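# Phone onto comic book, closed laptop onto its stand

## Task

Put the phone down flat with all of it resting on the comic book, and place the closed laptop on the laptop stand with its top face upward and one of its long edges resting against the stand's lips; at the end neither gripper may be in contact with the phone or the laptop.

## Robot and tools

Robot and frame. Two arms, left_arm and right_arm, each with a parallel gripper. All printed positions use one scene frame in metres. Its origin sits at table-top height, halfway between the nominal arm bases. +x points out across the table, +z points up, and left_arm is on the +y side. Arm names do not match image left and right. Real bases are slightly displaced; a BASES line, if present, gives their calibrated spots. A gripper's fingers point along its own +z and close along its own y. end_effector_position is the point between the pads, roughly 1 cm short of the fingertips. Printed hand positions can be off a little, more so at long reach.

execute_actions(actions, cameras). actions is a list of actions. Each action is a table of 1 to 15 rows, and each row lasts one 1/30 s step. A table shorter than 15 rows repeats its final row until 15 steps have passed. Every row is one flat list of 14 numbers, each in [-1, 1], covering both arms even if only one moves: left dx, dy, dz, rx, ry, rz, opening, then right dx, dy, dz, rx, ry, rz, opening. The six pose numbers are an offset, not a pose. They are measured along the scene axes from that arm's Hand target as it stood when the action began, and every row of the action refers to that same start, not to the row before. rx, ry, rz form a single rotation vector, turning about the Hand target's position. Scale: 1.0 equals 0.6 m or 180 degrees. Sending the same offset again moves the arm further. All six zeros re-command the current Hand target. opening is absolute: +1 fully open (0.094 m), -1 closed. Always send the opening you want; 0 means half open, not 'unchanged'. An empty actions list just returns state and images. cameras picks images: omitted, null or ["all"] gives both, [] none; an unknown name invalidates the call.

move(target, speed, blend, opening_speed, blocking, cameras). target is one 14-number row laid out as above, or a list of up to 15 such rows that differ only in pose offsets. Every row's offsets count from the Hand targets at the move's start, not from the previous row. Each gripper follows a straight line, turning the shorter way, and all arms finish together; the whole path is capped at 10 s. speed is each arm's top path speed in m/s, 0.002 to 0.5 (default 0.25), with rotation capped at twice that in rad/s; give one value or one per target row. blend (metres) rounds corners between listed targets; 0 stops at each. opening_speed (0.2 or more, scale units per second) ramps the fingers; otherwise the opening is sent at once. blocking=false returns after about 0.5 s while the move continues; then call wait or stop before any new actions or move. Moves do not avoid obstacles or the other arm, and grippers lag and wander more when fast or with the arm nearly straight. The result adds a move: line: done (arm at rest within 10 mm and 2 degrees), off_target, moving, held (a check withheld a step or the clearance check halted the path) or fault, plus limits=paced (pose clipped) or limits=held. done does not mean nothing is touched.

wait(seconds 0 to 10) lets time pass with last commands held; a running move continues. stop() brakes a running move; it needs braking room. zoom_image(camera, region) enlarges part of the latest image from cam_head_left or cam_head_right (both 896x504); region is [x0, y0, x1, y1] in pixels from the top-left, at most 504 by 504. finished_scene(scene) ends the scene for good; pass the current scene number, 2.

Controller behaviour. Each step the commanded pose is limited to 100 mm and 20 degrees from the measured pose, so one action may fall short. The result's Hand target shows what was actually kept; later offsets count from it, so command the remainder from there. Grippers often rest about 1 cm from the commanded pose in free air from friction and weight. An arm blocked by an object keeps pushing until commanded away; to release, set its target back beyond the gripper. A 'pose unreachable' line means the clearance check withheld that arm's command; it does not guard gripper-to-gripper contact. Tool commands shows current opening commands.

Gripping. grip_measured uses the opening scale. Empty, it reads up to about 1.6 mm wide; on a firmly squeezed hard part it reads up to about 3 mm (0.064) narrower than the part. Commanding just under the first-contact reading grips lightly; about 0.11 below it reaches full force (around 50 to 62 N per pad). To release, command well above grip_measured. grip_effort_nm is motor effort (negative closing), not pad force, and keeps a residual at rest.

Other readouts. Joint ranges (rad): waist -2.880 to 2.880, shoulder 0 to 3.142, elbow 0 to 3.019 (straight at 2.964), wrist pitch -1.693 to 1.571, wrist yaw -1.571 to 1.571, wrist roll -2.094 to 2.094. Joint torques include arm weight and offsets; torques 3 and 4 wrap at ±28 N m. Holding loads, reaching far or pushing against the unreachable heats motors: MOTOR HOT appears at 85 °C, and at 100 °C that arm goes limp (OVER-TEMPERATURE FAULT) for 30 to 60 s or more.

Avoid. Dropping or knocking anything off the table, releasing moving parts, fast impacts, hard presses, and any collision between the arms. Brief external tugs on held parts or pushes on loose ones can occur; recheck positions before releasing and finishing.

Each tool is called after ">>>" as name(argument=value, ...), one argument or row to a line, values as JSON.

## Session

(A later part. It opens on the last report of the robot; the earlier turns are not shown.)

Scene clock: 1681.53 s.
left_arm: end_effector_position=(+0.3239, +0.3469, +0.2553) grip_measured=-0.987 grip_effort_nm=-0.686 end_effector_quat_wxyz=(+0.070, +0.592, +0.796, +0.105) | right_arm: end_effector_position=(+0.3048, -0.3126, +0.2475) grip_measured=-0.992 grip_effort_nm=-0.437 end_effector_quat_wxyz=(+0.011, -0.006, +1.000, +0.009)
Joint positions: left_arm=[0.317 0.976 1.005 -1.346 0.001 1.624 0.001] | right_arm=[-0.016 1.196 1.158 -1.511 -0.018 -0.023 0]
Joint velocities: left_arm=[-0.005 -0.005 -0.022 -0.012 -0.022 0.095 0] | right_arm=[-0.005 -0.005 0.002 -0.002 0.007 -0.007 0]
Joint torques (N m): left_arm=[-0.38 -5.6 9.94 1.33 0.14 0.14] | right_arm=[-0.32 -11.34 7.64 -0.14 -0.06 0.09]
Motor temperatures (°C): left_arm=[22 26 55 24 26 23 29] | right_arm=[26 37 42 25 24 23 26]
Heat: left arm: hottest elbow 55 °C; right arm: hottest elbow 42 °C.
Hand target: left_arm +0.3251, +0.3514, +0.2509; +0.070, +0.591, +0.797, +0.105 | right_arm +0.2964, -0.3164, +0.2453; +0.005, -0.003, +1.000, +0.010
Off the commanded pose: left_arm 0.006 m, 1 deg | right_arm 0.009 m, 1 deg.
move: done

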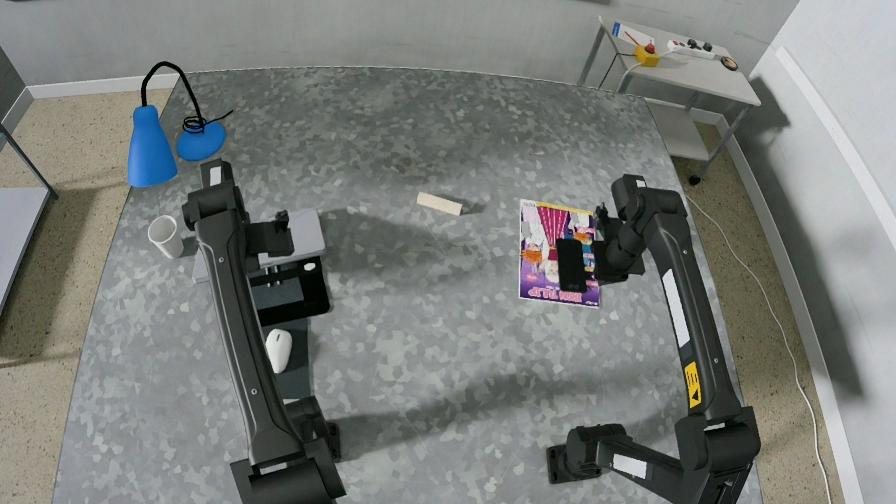

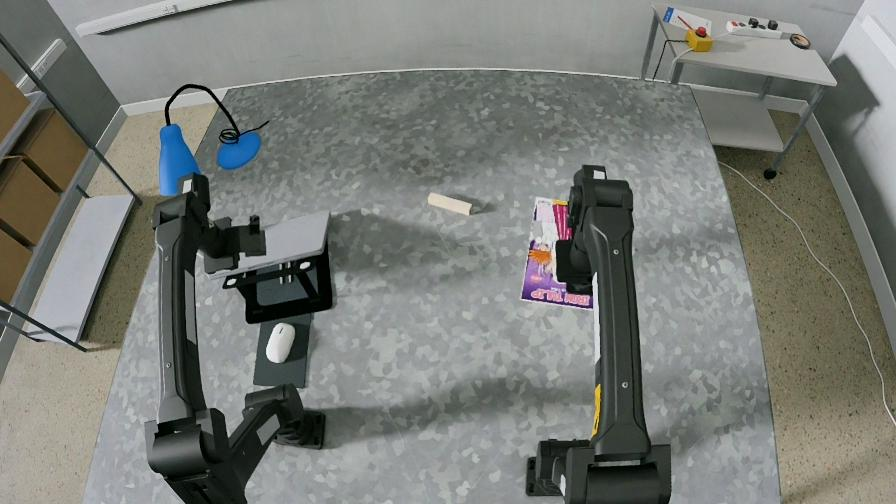

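>>> move(
  target=[
    [-0.005,0.02,-0.15,0,0,0,-1,0,0,0,0,0,0,-1],
  ],
  speed=0.08,
)

>>> zoom_image(
  camera="cam_head_left",
  region=[180, 190, 345, 330],
)

>>> zoom_image(
  camera="cam_head_right",
  region=[190, 190, 345, 330],
)

Scene clock: 1688.47 s.
left_arm: end_effector_position=(+0.3217, +0.3585, +0.1665) grip_measured=-0.987 grip_effort_nm=-0.686 end_effector_quat_wxyz=(+0.071, +0.592, +0.796, +0.106) | right_arm: end_effector_position=(+0.3048, -0.3126, +0.2475) grip_measured=-0.992 grip_effort_nm=-0.432 end_effector_quat_wxyz=(+0.011, -0.006, +1.000, +0.009)
Joint positions: left_arm=[0.36 1.005 0.788 -1.097 0.012 1.667 0.001] | right_arm=[-0.016 1.196 1.158 -1.511 -0.018 -0.023 0]
Joint velocities: left_arm=[-0.005 -0.005 0.002 0.012 -0.037 -0.007 0] | right_arm=[-0.015 -0.005 -0.012 0.007 -0.007 -0.066 -0.001]
Joint torques (N m): left_arm=[-0.26 -6.01 9.61 1.02 0.15 0.14] | right_arm=[-0.32 -11.28 7.62 -0.17 -0.06 0.08]
Motor temperatures (°C): left_arm=[22 26 53 24 26 23 29] | right_arm=[26 37 42 25 24 23 26]
Heat: left arm: hottest elbow 53 °C; right arm: hottest elbow 42 °C.
Hand target: left_arm +0.3213, +0.3626, +0.1610; +0.070, +0.590, +0.797, +0.105 | right_arm +0.2964, -0.3164, +0.2453; +0.005, -0.003, +1.000, +0.010
Off the commanded pose: left_arm 0.007 m, 0 deg | right_arm 0.009 m, 1 deg.
move: done

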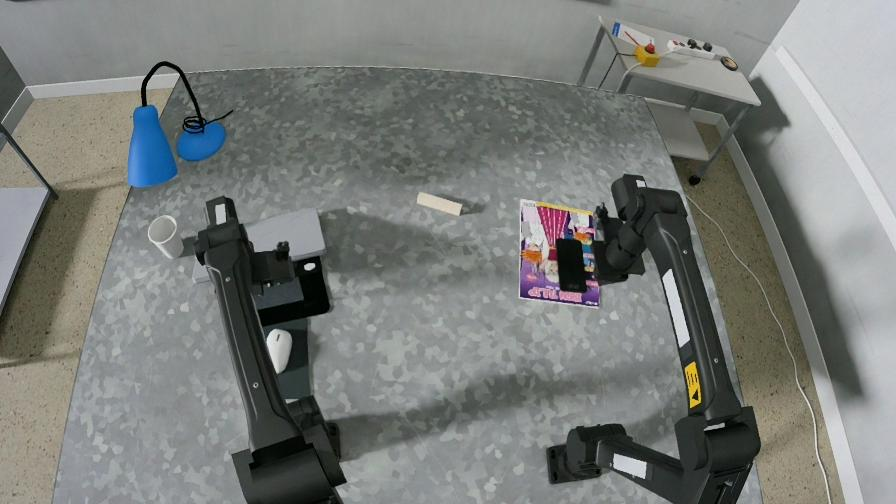

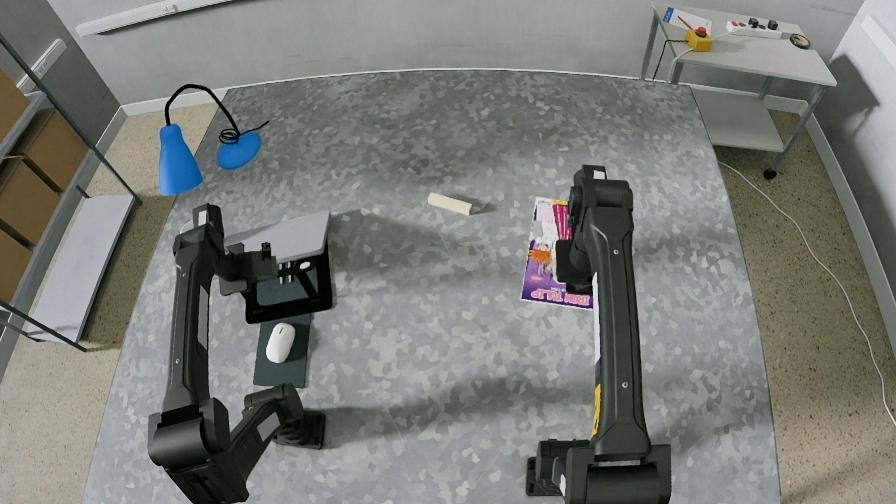

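Scaled by 3.055.

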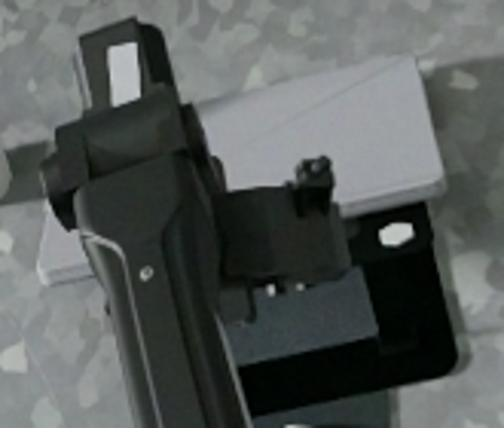

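Scaled by 3.252.

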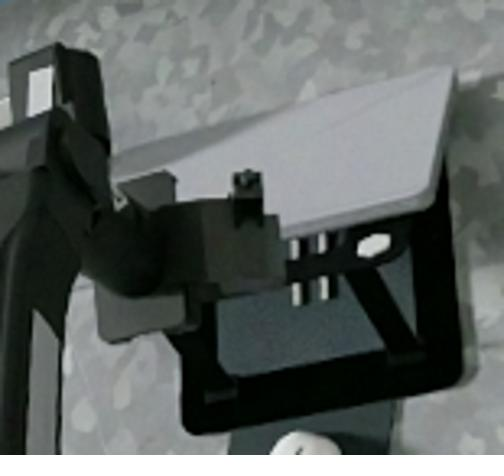

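>>> move(
  target=[
    [0.028,0.0065,-0.02,0,0,0,-1,0,0,0,0,0,0,-1],
    [0.058,0.0153,-0.026,0,0,0,-1,0,0,0,0,0,0,-1],
  ],
  speed=0.03,
)

>>> zoom_image(
  camera="cam_head_left",
  region=[180, 190, 345, 330],
)

>>> zoom_image(
  camera="cam_head_right",
  region=[190, 190, 345, 330],
)

Scene clock: 1698.40 s.
left_arm: end_effector_position=(+0.3456, +0.3682, +0.1418) grip_measured=-0.987 grip_effort_nm=-0.686 end_effector_quat_wxyz=(+0.070, +0.592, +0.796, +0.105) | right_arm: end_effector_position=(+0.3048, -0.3126, +0.2475) grip_measured=-0.992 grip_effort_nm=-0.442 end_effector_quat_wxyz=(+0.011, -0.006, +1.000, +0.009)
Joint positions: left_arm=[0.36 1.107 0.788 -0.999 0.012 1.667 0.001] | right_arm=[-0.016 1.196 1.158 -1.511 -0.018 -0.023 0]
Joint velocities: left_arm=[-0.015 -0.005 -0.007 0.002 -0.022 -0.081 -0.001] | right_arm=[0.005 -0.024 -0.002 -0.002 -0.066 -0.007 0]
Joint torques (N m): left_arm=[-1.73 -5.3 12.74 0.84 -0.01 -0.08] | right_arm=[-0.38 -11.22 7.64 -0.16 -0.06 0.09]
Motor temperatures (°C): left_arm=[22 26 51 24 26 23 29] | right_arm=[26 37 42 25 24 23 26]
Heat: left arm: hottest elbow 51 °C; right arm: hottest elbow 42 °C.
Hand target: left_arm +0.3561, +0.3710, +0.1453; +0.070, +0.590, +0.797, +0.105 | right_arm +0.2964, -0.3164, +0.2453; +0.005, -0.003, +1.000, +0.010
Off the commanded pose: left_arm 0.012 m, 0 deg | right_arm 0.009 m, 1 deg.
move: off_target (left_arm)

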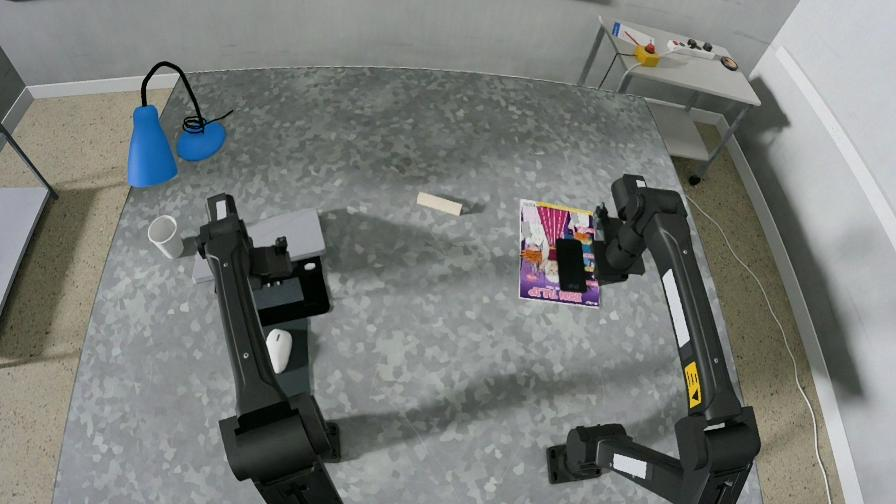

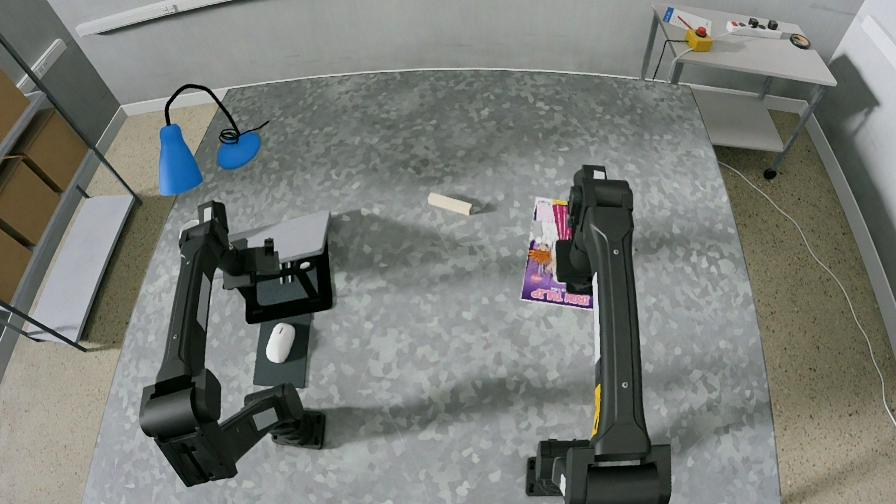

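Scaled by 3.055.

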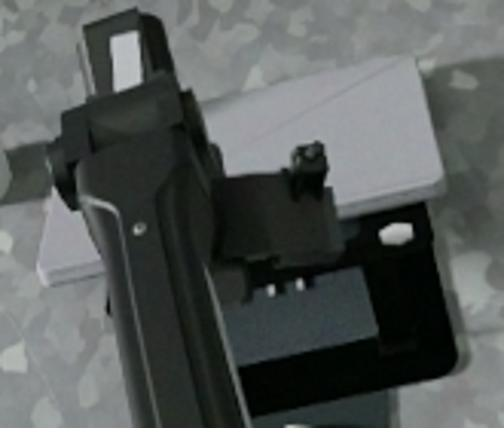

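Scaled by 3.252.

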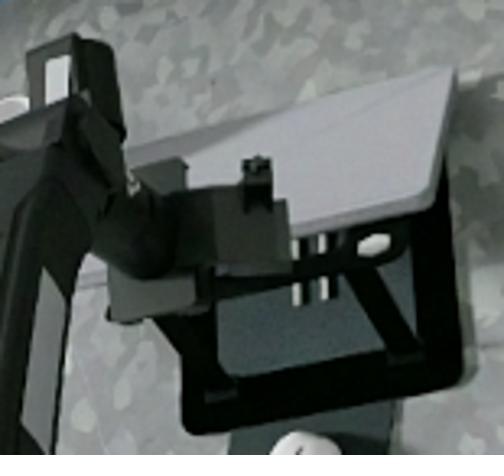

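>>> move(
  target=[
    [0.022,0.007,0.004,0,0,0,-1,0,0,0,0,0,0,-1],
  ],
  speed=0.03,
)

>>> zoom_image(
  camera="cam_head_left",
  region=[180, 190, 345, 330],
)

>>> zoom_image(
  camera="cam_head_right",
  region=[190, 190, 345, 330],
)

Scene clock: 1702.57 s.
left_arm: end_effector_position=(+0.3538, +0.3716, +0.1349) grip_measured=-0.987 grip_effort_nm=-0.691 end_effector_quat_wxyz=(+0.064, +0.592, +0.797, +0.095) | right_arm: end_effector_position=(+0.3048, -0.3126, +0.2475) grip_measured=-0.992 grip_effort_nm=-0.432 end_effector_quat_wxyz=(+0.011, -0.006, +1.000, +0.009)
Joint positions: left_arm=[0.36 1.155 0.807 -0.993 0.012 1.666 0.001] | right_arm=[-0.016 1.196 1.158 -1.511 -0.018 -0.023 0]
Joint velocities: left_arm=[-0.005 -0.005 -0.012 0.002 -0.051 -0.022 0] | right_arm=[-0.015 -0.015 -0.002 -0.007 0.037 0.037 0]
Joint torques (N m): left_arm=[-2.14 -7.3 13.94 0.61 0.01 -0.12] | right_arm=[-0.38 -11.28 7.62 -0.14 -0.07 0.08]
Motor temperatures (°C): left_arm=[22 26 51 24 26 23 29] | right_arm=[26 37 42 25 24 23 26]
Heat: left arm: hottest elbow 51 °C; right arm: hottest elbow 42 °C.
Hand target: left_arm +0.3693, +0.3750, +0.1475; +0.070, +0.590, +0.797, +0.105 | right_arm +0.2964, -0.3164, +0.2453; +0.005, -0.003, +1.000, +0.010
Off the commanded pose: left_arm 0.020 m, 1 deg | right_arm 0.009 m, 1 deg.
move: off_target (left_arm)

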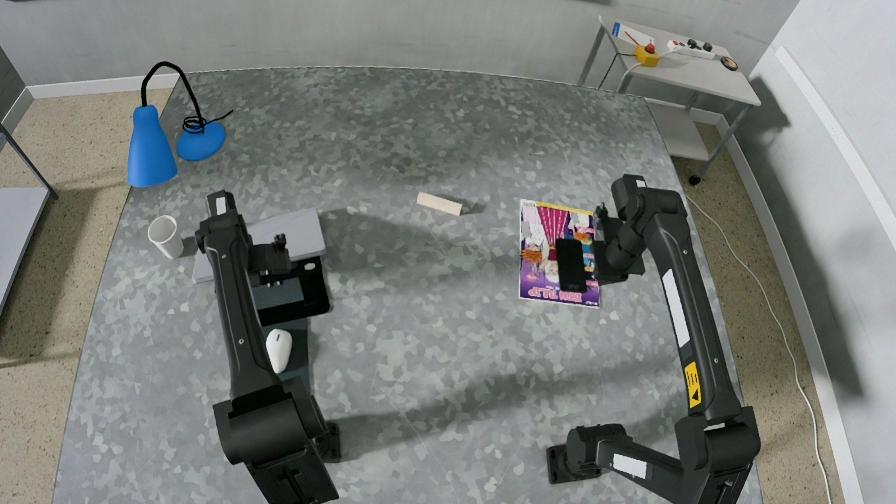

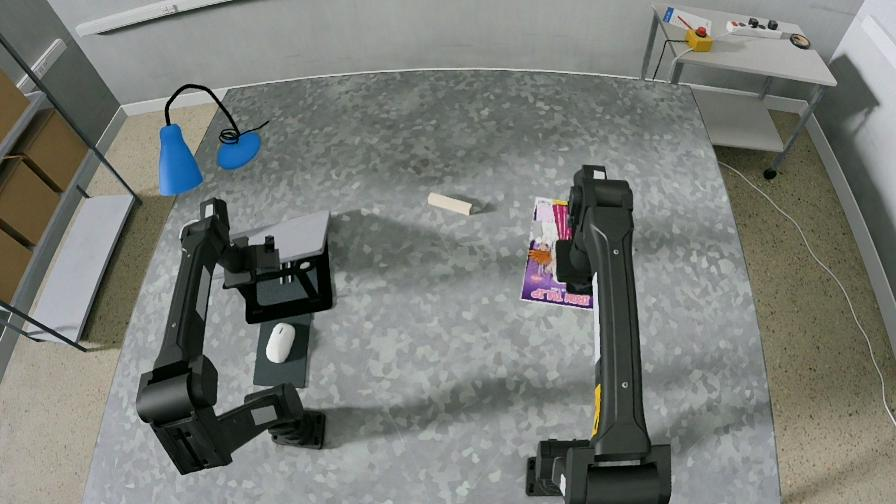

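Scaled by 3.055.

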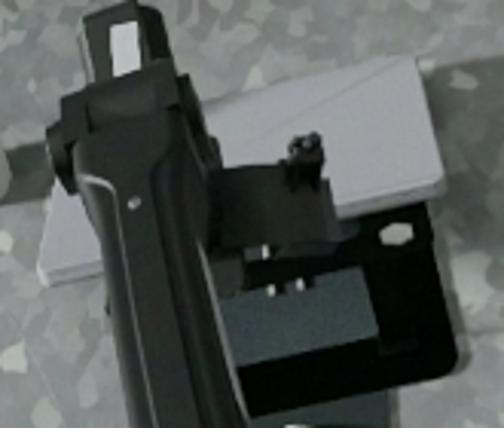

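Scaled by 3.252.

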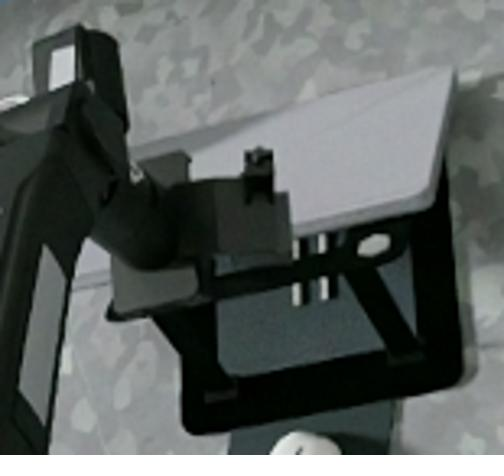

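>>> move(
  target=[
    [0.018,0.005,0.010,0,0,0,-1,0,0,0,0,0,0,-1],
  ],
  speed=0.03,
)

>>> zoom_image(
  camera="cam_head_left",
  region=[180, 190, 345, 330],
)

>>> zoom_image(
  camera="cam_head_right",
  region=[190, 190, 345, 330],
)

Scene clock: 1706.23 s.
left_arm: end_effector_position=(+0.3567, +0.3723, +0.1301) grip_measured=-0.987 grip_effort_nm=-0.686 end_effector_quat_wxyz=(+0.059, +0.592, +0.799, +0.085) | right_arm: end_effector_position=(+0.3048, -0.3126, +0.2475) grip_measured=-0.992 grip_effort_nm=-0.432 end_effector_quat_wxyz=(+0.011, -0.006, +1.000, +0.009)
Joint positions: left_arm=[0.359 1.183 0.819 -0.999 0.012 1.661 0.001] | right_arm=[-0.016 1.196 1.158 -1.511 -0.018 -0.023 0]
Joint velocities: left_arm=[-0.005 -0.005 0.002 -0.012 0.051 0.051 0] | right_arm=[-0.015 -0.015 0.007 -0.002 -0.022 -0.022 0.001]
Joint torques (N m): left_arm=[-2.26 -6.77 16.1 0.28 -0.05 -0.11] | right_arm=[-0.26 -11.22 7.62 -0.14 -0.07 0.09]
Motor temperatures (°C): left_arm=[22 26 51 24 26 23 29] | right_arm=[26 37 42 25 24 23 26]
Heat: left arm: hottest elbow 51 °C; right arm: hottest elbow 42 °C.
Hand target: left_arm +0.3802, +0.3780, +0.1536; +0.070, +0.590, +0.797, +0.105 | right_arm +0.2964, -0.3164, +0.2453; +0.005, -0.003, +1.000, +0.010
Off the commanded pose: left_arm 0.034 m, 3 deg | right_arm 0.009 m, 1 deg.
move: off_target (left_arm)

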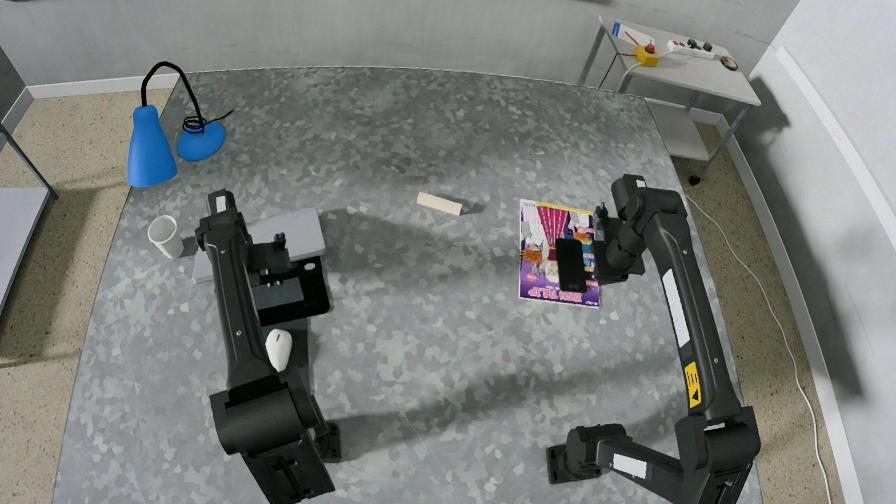

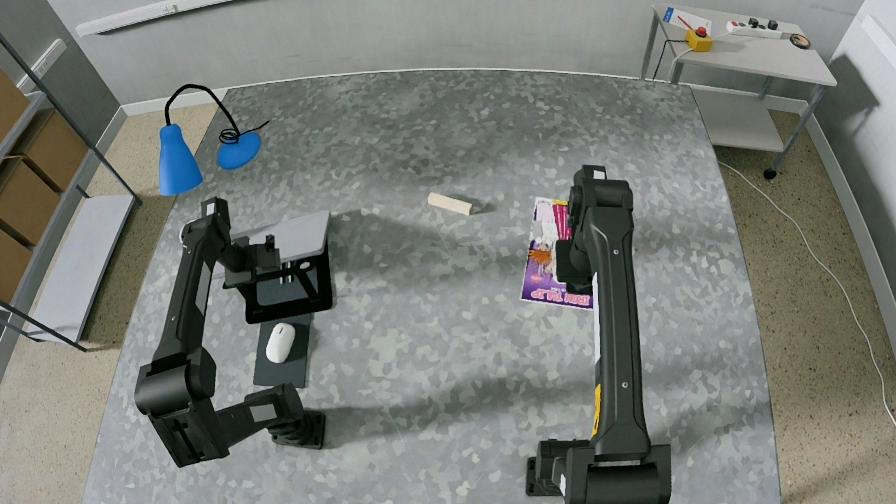

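Scaled by 3.055.

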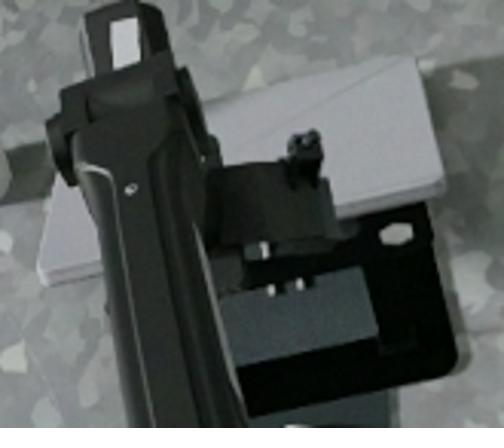

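Scaled by 3.252.

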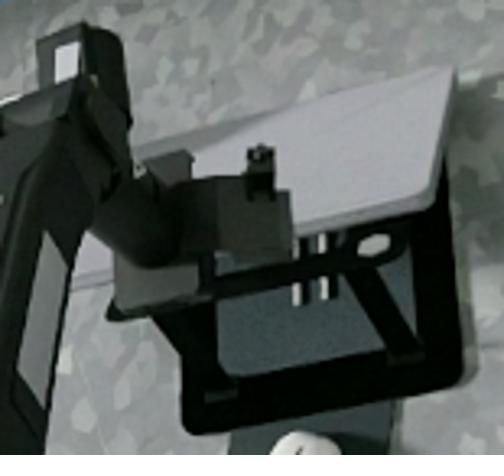

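>>> move(
  target=[
    [-0.058,-0.017,0.08,0,0,0,-1,0,0,0,0,0,0,-1],
  ],
  speed=0.06,
)

>>> zoom_image(
  camera="cam_head_left",
  region=[180, 190, 345, 330],
)

>>> zoom_image(
  camera="cam_head_right",
  region=[190, 190, 345, 330],
)

Scene clock: 1712.00 s.
left_arm: end_effector_position=(+0.3274, +0.3603, +0.1682) grip_measured=-0.987 grip_effort_nm=-0.691 end_effector_quat_wxyz=(+0.051, +0.592, +0.801, +0.073) | right_arm: end_effector_position=(+0.3048, -0.3126, +0.2475) grip_measured=-0.992 grip_effort_nm=-0.437 end_effector_quat_wxyz=(+0.011, -0.006, +1.000, +0.009)
Joint positions: left_arm=[0.359 1.075 0.849 -1.165 0.012 1.661 0.001] | right_arm=[-0.016 1.196 1.158 -1.511 -0.018 -0.023 0]
Joint velocities: left_arm=[-0.005 -0.015 -0.002 0.002 -0.037 -0.051 0.001] | right_arm=[0.005 -0.015 0.007 0.017 -0.007 0.037 0]
Joint torques (N m): left_arm=[-1.26 -8.29 16.53 0.23 0.05 -0.01] | right_arm=[-0.32 -11.22 7.61 -0.17 -0.07 0.09]
Motor temperatures (°C): left_arm=[22 26 51 24 26 23 29] | right_arm=[26 37 42 25 24 23 26]
Heat: left arm: hottest elbow 51 °C; right arm: hottest elbow 42 °C.
Hand target: left_arm +0.3458, +0.3688, +0.2017; +0.070, +0.590, +0.797, +0.105 | right_arm +0.2964, -0.3164, +0.2453; +0.005, -0.003, +1.000, +0.010
Off the commanded pose: left_arm 0.039 m, 4 deg | right_arm 0.009 m, 1 deg.
move: off_target (left_arm)

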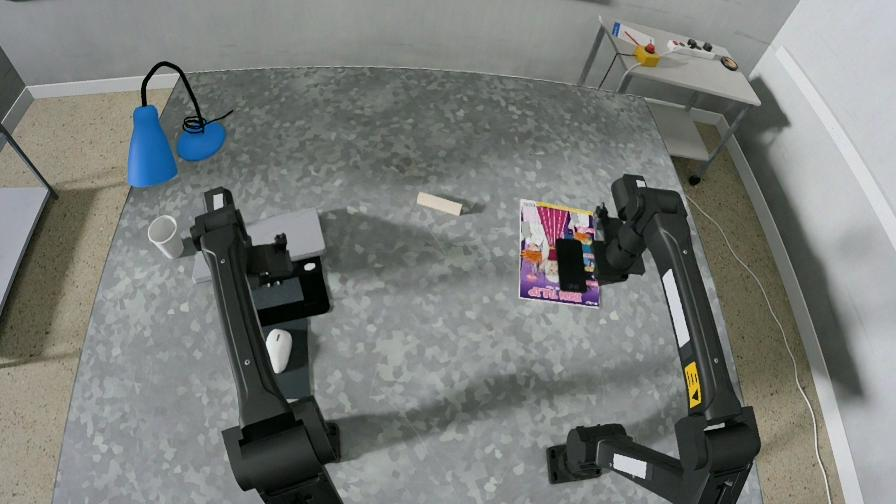

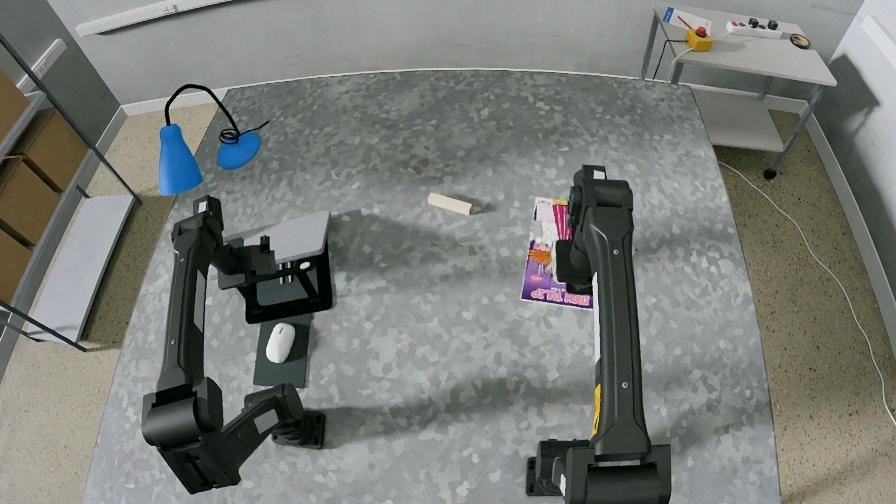

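Scaled by 3.055.

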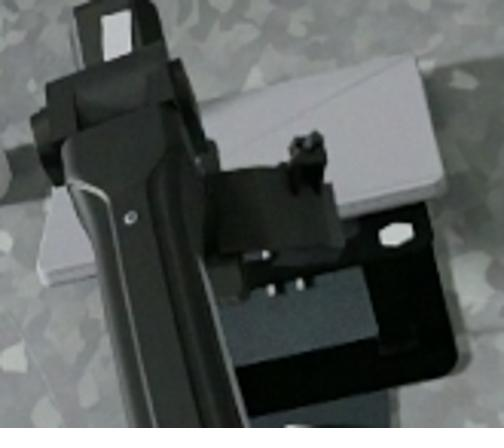

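Scaled by 3.252.

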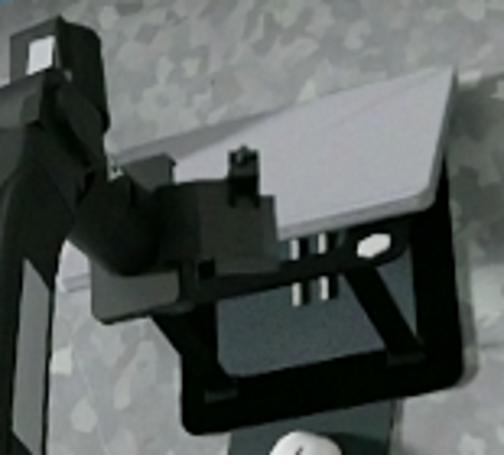

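>>> move(
  target=[
    [0.055,0.017,0.025,0,0,0,-1,0,0,0,0,0,0,-1],
  ],
  speed=0.05,
)

>>> zoom_image(
  camera="cam_head_left",
  region=[180, 190, 345, 330],
)

>>> zoom_image(
  camera="cam_head_right",
  region=[190, 190, 345, 330],
)

Scene clock: 1715.70 s.
left_arm: end_effector_position=(+0.3580, +0.3728, +0.1903) grip_measured=-0.987 grip_effort_nm=-0.691 end_effector_quat_wxyz=(+0.058, +0.592, +0.800, +0.084) | right_arm: end_effector_position=(+0.3048, -0.3126, +0.2475) grip_measured=-0.992 grip_effort_nm=-0.432 end_effector_quat_wxyz=(+0.011, -0.006, +1.000, +0.009)
Joint positions: left_arm=[0.359 1.141 0.951 -1.178 0.012 1.661 0.001] | right_arm=[-0.016 1.196 1.158 -1.511 -0.018 -0.023 0]
Joint velocities: left_arm=[-0.005 -0.005 0.002 -0.022 -0.007 -0.007 0] | right_arm=[0.005 0.005 -0.007 -0.012 0.007 0.081 0]
Joint torques (N m): left_arm=[-1.61 -8.23 16.83 0.21 -0.02 -0.1] | right_arm=[-0.26 -11.22 7.61 -0.14 -0.06 0.08]
Motor temperatures (°C): left_arm=[22 26 51 24 26 23 29] | right_arm=[26 37 42 25 24 23 26]
Heat: left arm: hottest elbow 51 °C; right arm: hottest elbow 42 °C.
Hand target: left_arm +0.3790, +0.3786, +0.2164; +0.070, +0.590, +0.797, +0.105 | right_arm +0.2964, -0.3164, +0.2453; +0.005, -0.003, +1.000, +0.010
Off the commanded pose: left_arm 0.034 m, 3 deg | right_arm 0.009 m, 1 deg.
move: off_target (left_arm)

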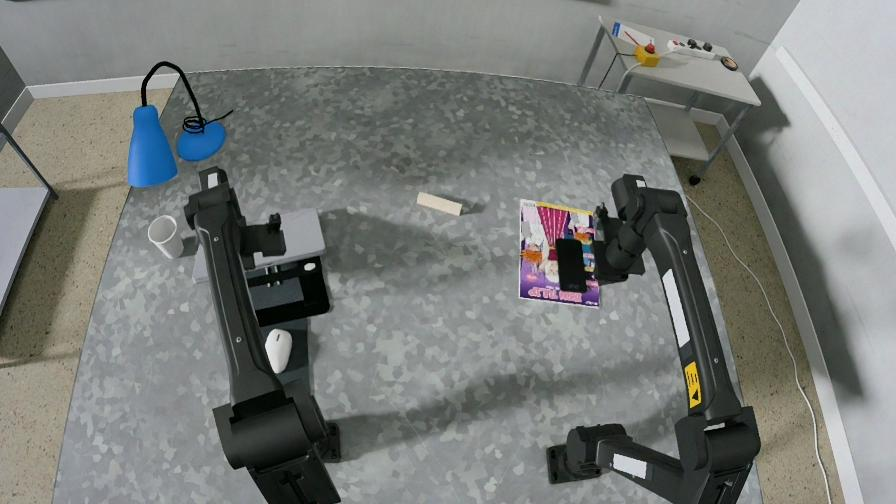

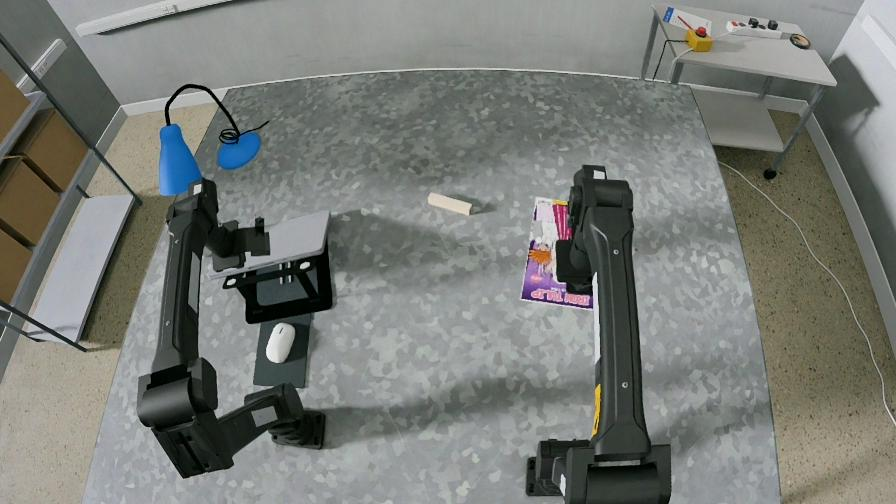

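Scaled by 3.055.

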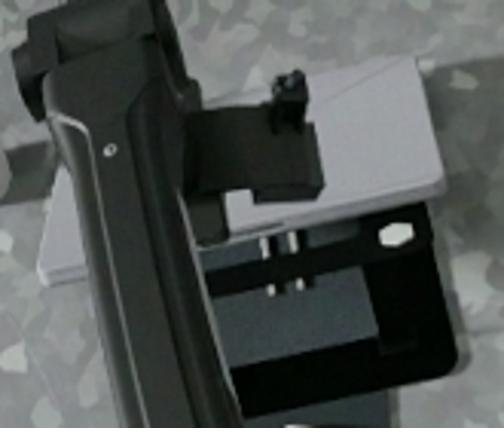

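Scaled by 3.252.

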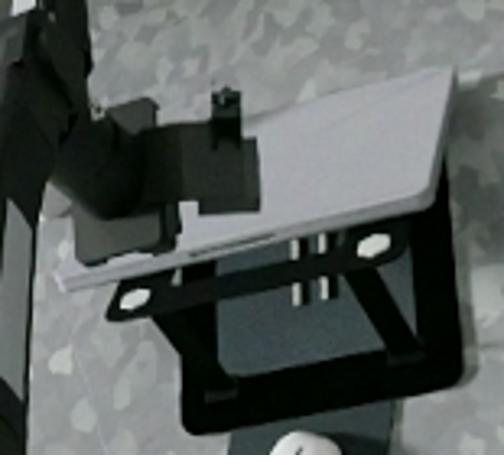

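>>> move(
  target=[
    [-0.052,-0.009,-0.02,0,0,0,-1,0,0,0,0,0,0,-1],
    [-0.048,-0.0077,-0.115,0,0,0,-1,0,0,0,0,0,0,-1],
  ],
  speed=0.05,
)

>>> zoom_image(
  camera="cam_head_left",
  region=[180, 190, 345, 330],
)

>>> zoom_image(
  camera="cam_head_right",
  region=[190, 190, 345, 330],
)

Scene clock: 1721.17 s.
left_arm: end_effector_position=(+0.3501, +0.3700, +0.1534) grip_measured=-0.987 grip_effort_nm=-0.691 end_effector_quat_wxyz=(+0.071, +0.591, +0.796, +0.106) | right_arm: end_effector_position=(+0.3048, -0.3126, +0.2475) grip_measured=-0.992 grip_effort_nm=-0.437 end_effector_quat_wxyz=(+0.011, -0.006, +1.000, +0.009)
Joint positions: left_arm=[0.36 1.108 0.82 -1.026 0.012 1.666 0.001] | right_arm=[-0.016 1.196 1.158 -1.511 -0.018 -0.023 0]
Joint velocities: left_arm=[-0.005 -0.005 -0.017 -0.002 0.007 0.066 -0.002] | right_arm=[-0.005 0.005 0.017 0.012 -0.125 -0.022 -0.001]
Joint torques (N m): left_arm=[-1.03 -7.06 9.2 1.16 0.19 0.1] | right_arm=[-0.32 -11.22 7.62 -0.17 -0.06 0.09]
Motor temperatures (°C): left_arm=[22 26 51 24 26 23 29] | right_arm=[26 37 42 25 24 23 26]
Heat: left arm: hottest elbow 51 °C; right arm: hottest elbow 42 °C.
Hand target: left_arm +0.3495, +0.3737, +0.1475; +0.070, +0.591, +0.797, +0.105 | right_arm +0.2964, -0.3164, +0.2453; +0.005, -0.003, +1.000, +0.010
Off the commanded pose: left_arm 0.007 m, 0 deg | right_arm 0.009 m, 1 deg.
move: done

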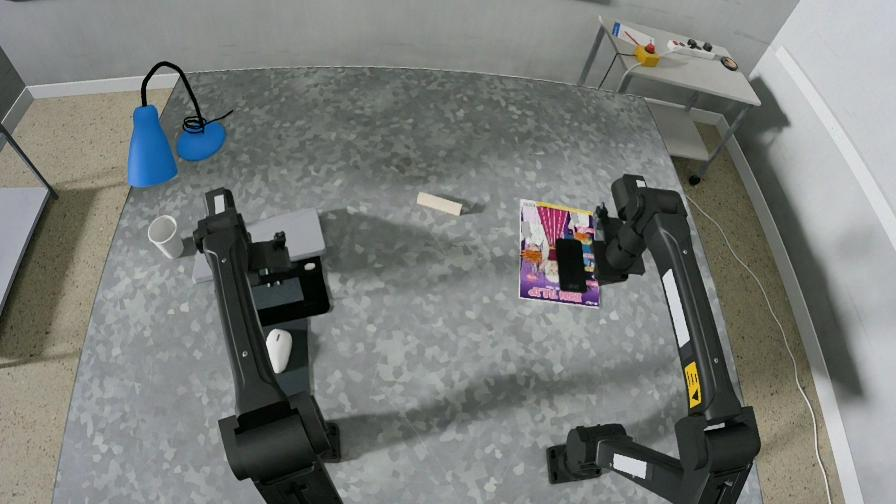

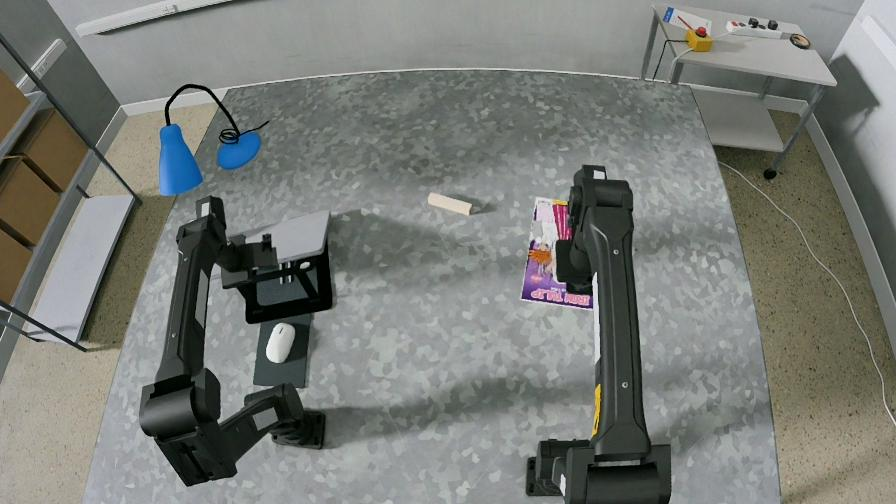

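Scaled by 3.055.

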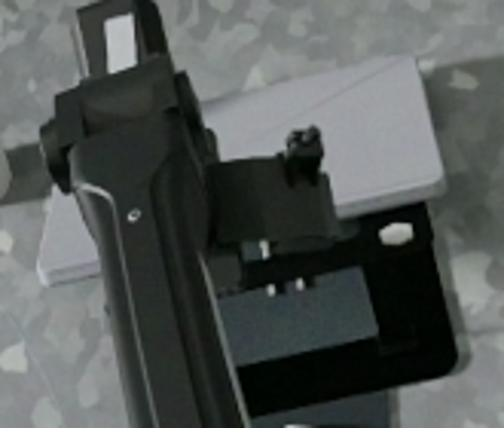

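Scaled by 3.252.

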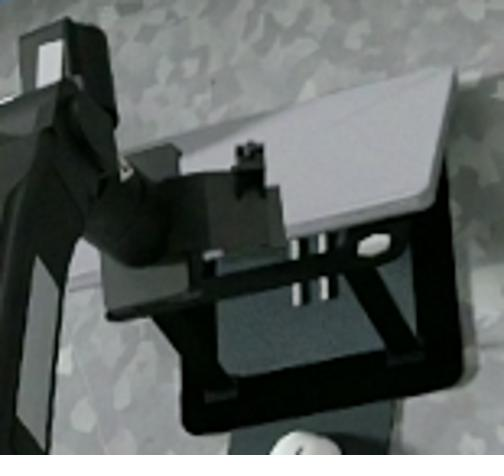

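>>> move(
  target=[
    [0.022,0.0065,0.0,0,0,0,-1,0,0,0,0,0,0,-1],
  ],
  speed=0.03,
)

>>> zoom_image(
  camera="cam_head_left",
  region=[180, 190, 345, 330],
)

>>> zoom_image(
  camera="cam_head_right",
  region=[190, 190, 345, 330],
)

Scene clock: 1724.47 s.
left_arm: end_effector_position=(+0.3531, +0.3713, +0.1414) grip_measured=-0.987 grip_effort_nm=-0.691 end_effector_quat_wxyz=(+0.064, +0.592, +0.798, +0.094) | right_arm: end_effector_position=(+0.3048, -0.3126, +0.2475) grip_measured=-0.992 grip_effort_nm=-0.432 end_effector_quat_wxyz=(+0.011, -0.006, +1.000, +0.009)
Joint positions: left_arm=[0.36 1.147 0.82 -1.015 0.012 1.666 0.001] | right_arm=[-0.016 1.196 1.158 -1.511 -0.018 -0.023 0]
Joint velocities: left_arm=[-0.005 -0.005 0.007 0.007 -0.037 0.007 -0.001] | right_arm=[-0.005 -0.005 -0.007 -0.002 0.051 -0.051 0]
Joint torques (N m): left_arm=[-0.85 -7.41 11.89 1.14 0.11 0.06] | right_arm=[-0.32 -11.34 7.61 -0.14 -0.06 0.09]
Motor temperatures (°C): left_arm=[22 26 50 24 26 23 29] | right_arm=[26 37 42 25 24 23 26]
Heat: left arm: hottest elbow 50 °C; right arm: hottest elbow 42 °C.
Hand target: left_arm +0.3627, +0.3774, +0.1474; +0.070, +0.591, +0.797, +0.104 | right_arm +0.2964, -0.3164, +0.2453; +0.005, -0.003, +1.000, +0.010
Off the commanded pose: left_arm 0.013 m, 1 deg | right_arm 0.009 m, 1 deg.
move: off_target (left_arm)

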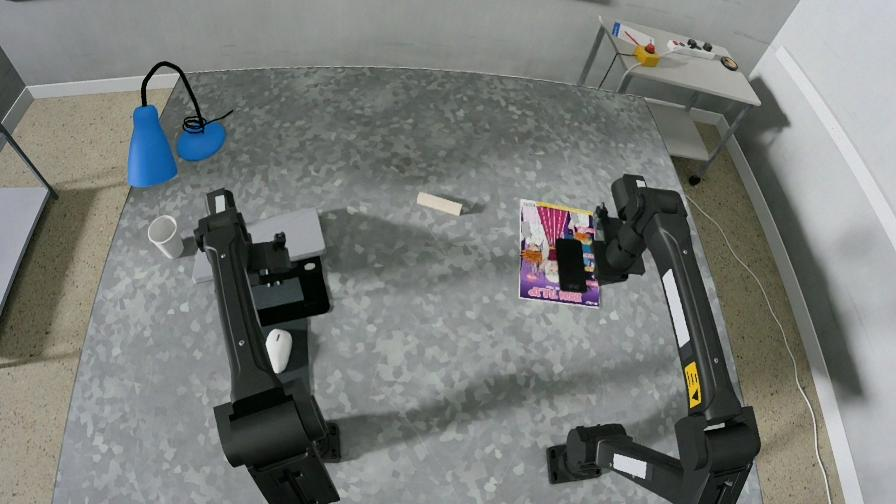

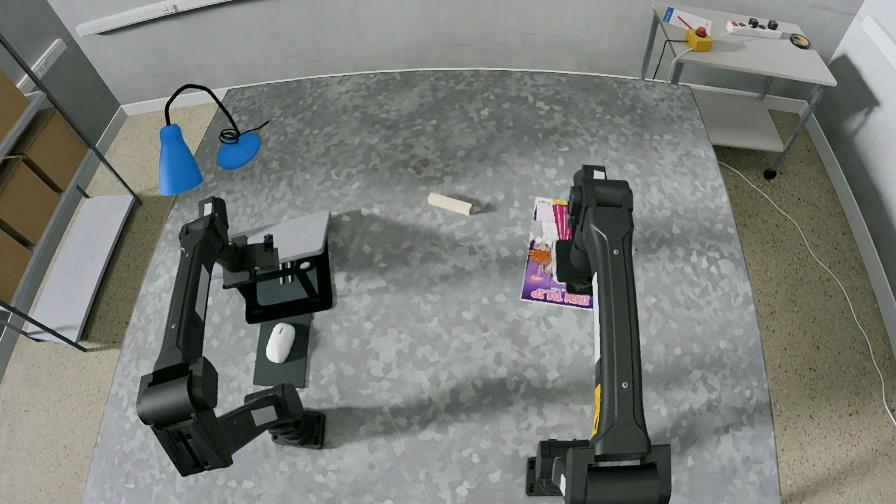

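Scaled by 3.055.

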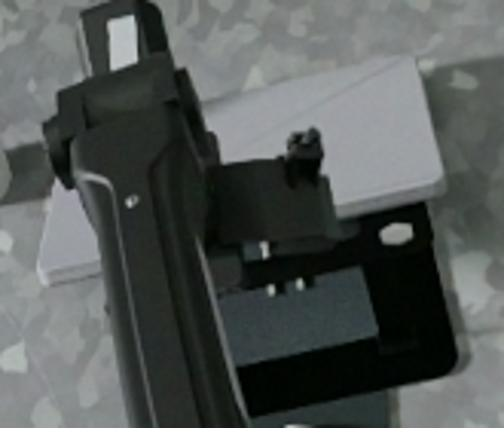

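Scaled by 3.252.

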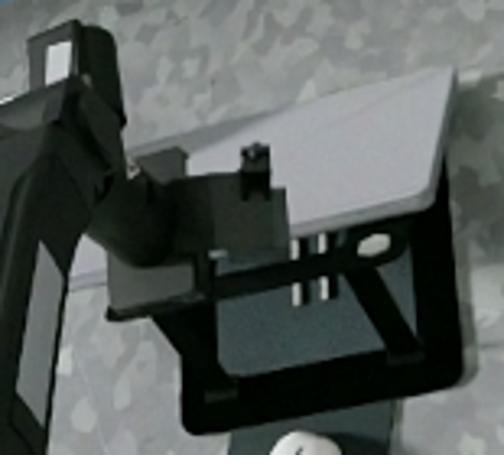

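>>> move(
  target=[
    [0.012,0.0035,0.03,0,0,0,-1,0,0,0,0,0,0,-1],
  ],
  speed=0.03,
)

>>> zoom_image(
  camera="cam_head_left",
  region=[180, 190, 345, 330],
)

>>> zoom_image(
  camera="cam_head_right",
  region=[190, 190, 345, 330],
)

Scene clock: 1728.33 s.
left_arm: end_effector_position=(+0.3488, +0.3695, +0.1413) grip_measured=-0.987 grip_effort_nm=-0.686 end_effector_quat_wxyz=(+0.058, +0.593, +0.799, +0.085) | right_arm: end_effector_position=(+0.3048, -0.3126, +0.2475) grip_measured=-0.992 grip_effort_nm=-0.432 end_effector_quat_wxyz=(+0.011, -0.006, +1.000, +0.009)
Joint positions: left_arm=[0.36 1.148 0.824 -1.04 0.012 1.666 0.001] | right_arm=[-0.016 1.196 1.158 -1.511 -0.018 -0.023 0]
Joint velocities: left_arm=[-0.024 0.005 -0.002 -0.012 -0.007 0.051 0] | right_arm=[-0.005 0.005 -0.002 -0.017 -0.022 -0.037 0.002]
Joint torques (N m): left_arm=[-1.03 -7.24 16.27 0.25 0.01 0.04] | right_arm=[-0.32 -11.22 7.64 -0.13 -0.06 0.08]
Motor temperatures (°C): left_arm=[22 26 50 24 26 23 29] | right_arm=[26 37 42 25 24 23 26]
Heat: left arm: hottest elbow 50 °C; right arm: hottest elbow 42 °C.
Hand target: left_arm +0.3701, +0.3796, +0.1654; +0.070, +0.591, +0.797, +0.105 | right_arm +0.2964, -0.3164, +0.2453; +0.005, -0.003, +1.000, +0.010
Off the commanded pose: left_arm 0.034 m, 3 deg | right_arm 0.009 m, 1 deg.
move: off_target (left_arm)

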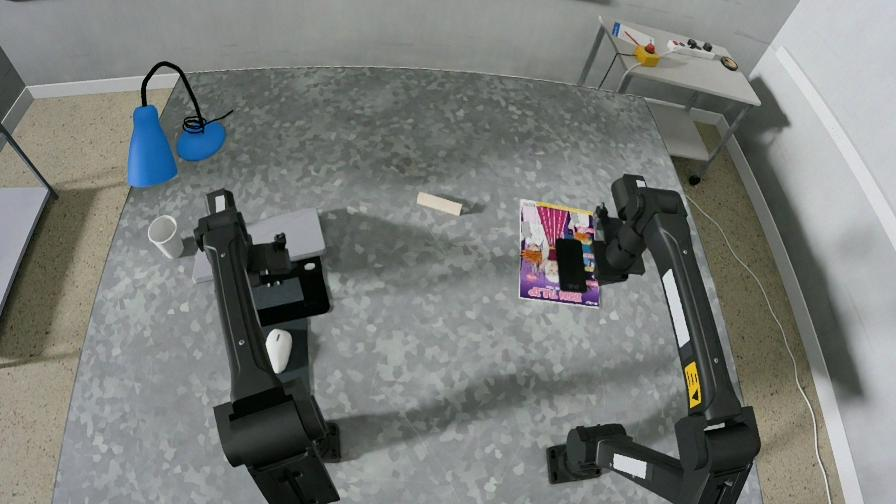

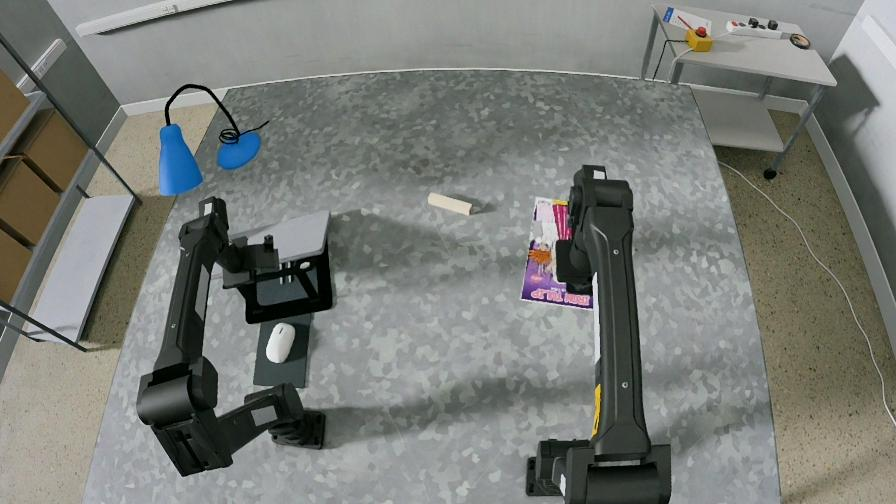

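Scaled by 3.055.

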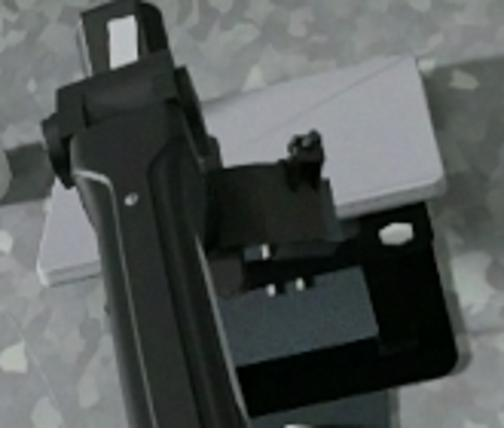

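Scaled by 3.252.

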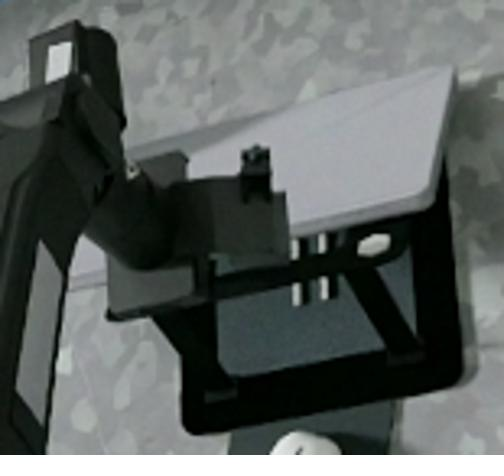

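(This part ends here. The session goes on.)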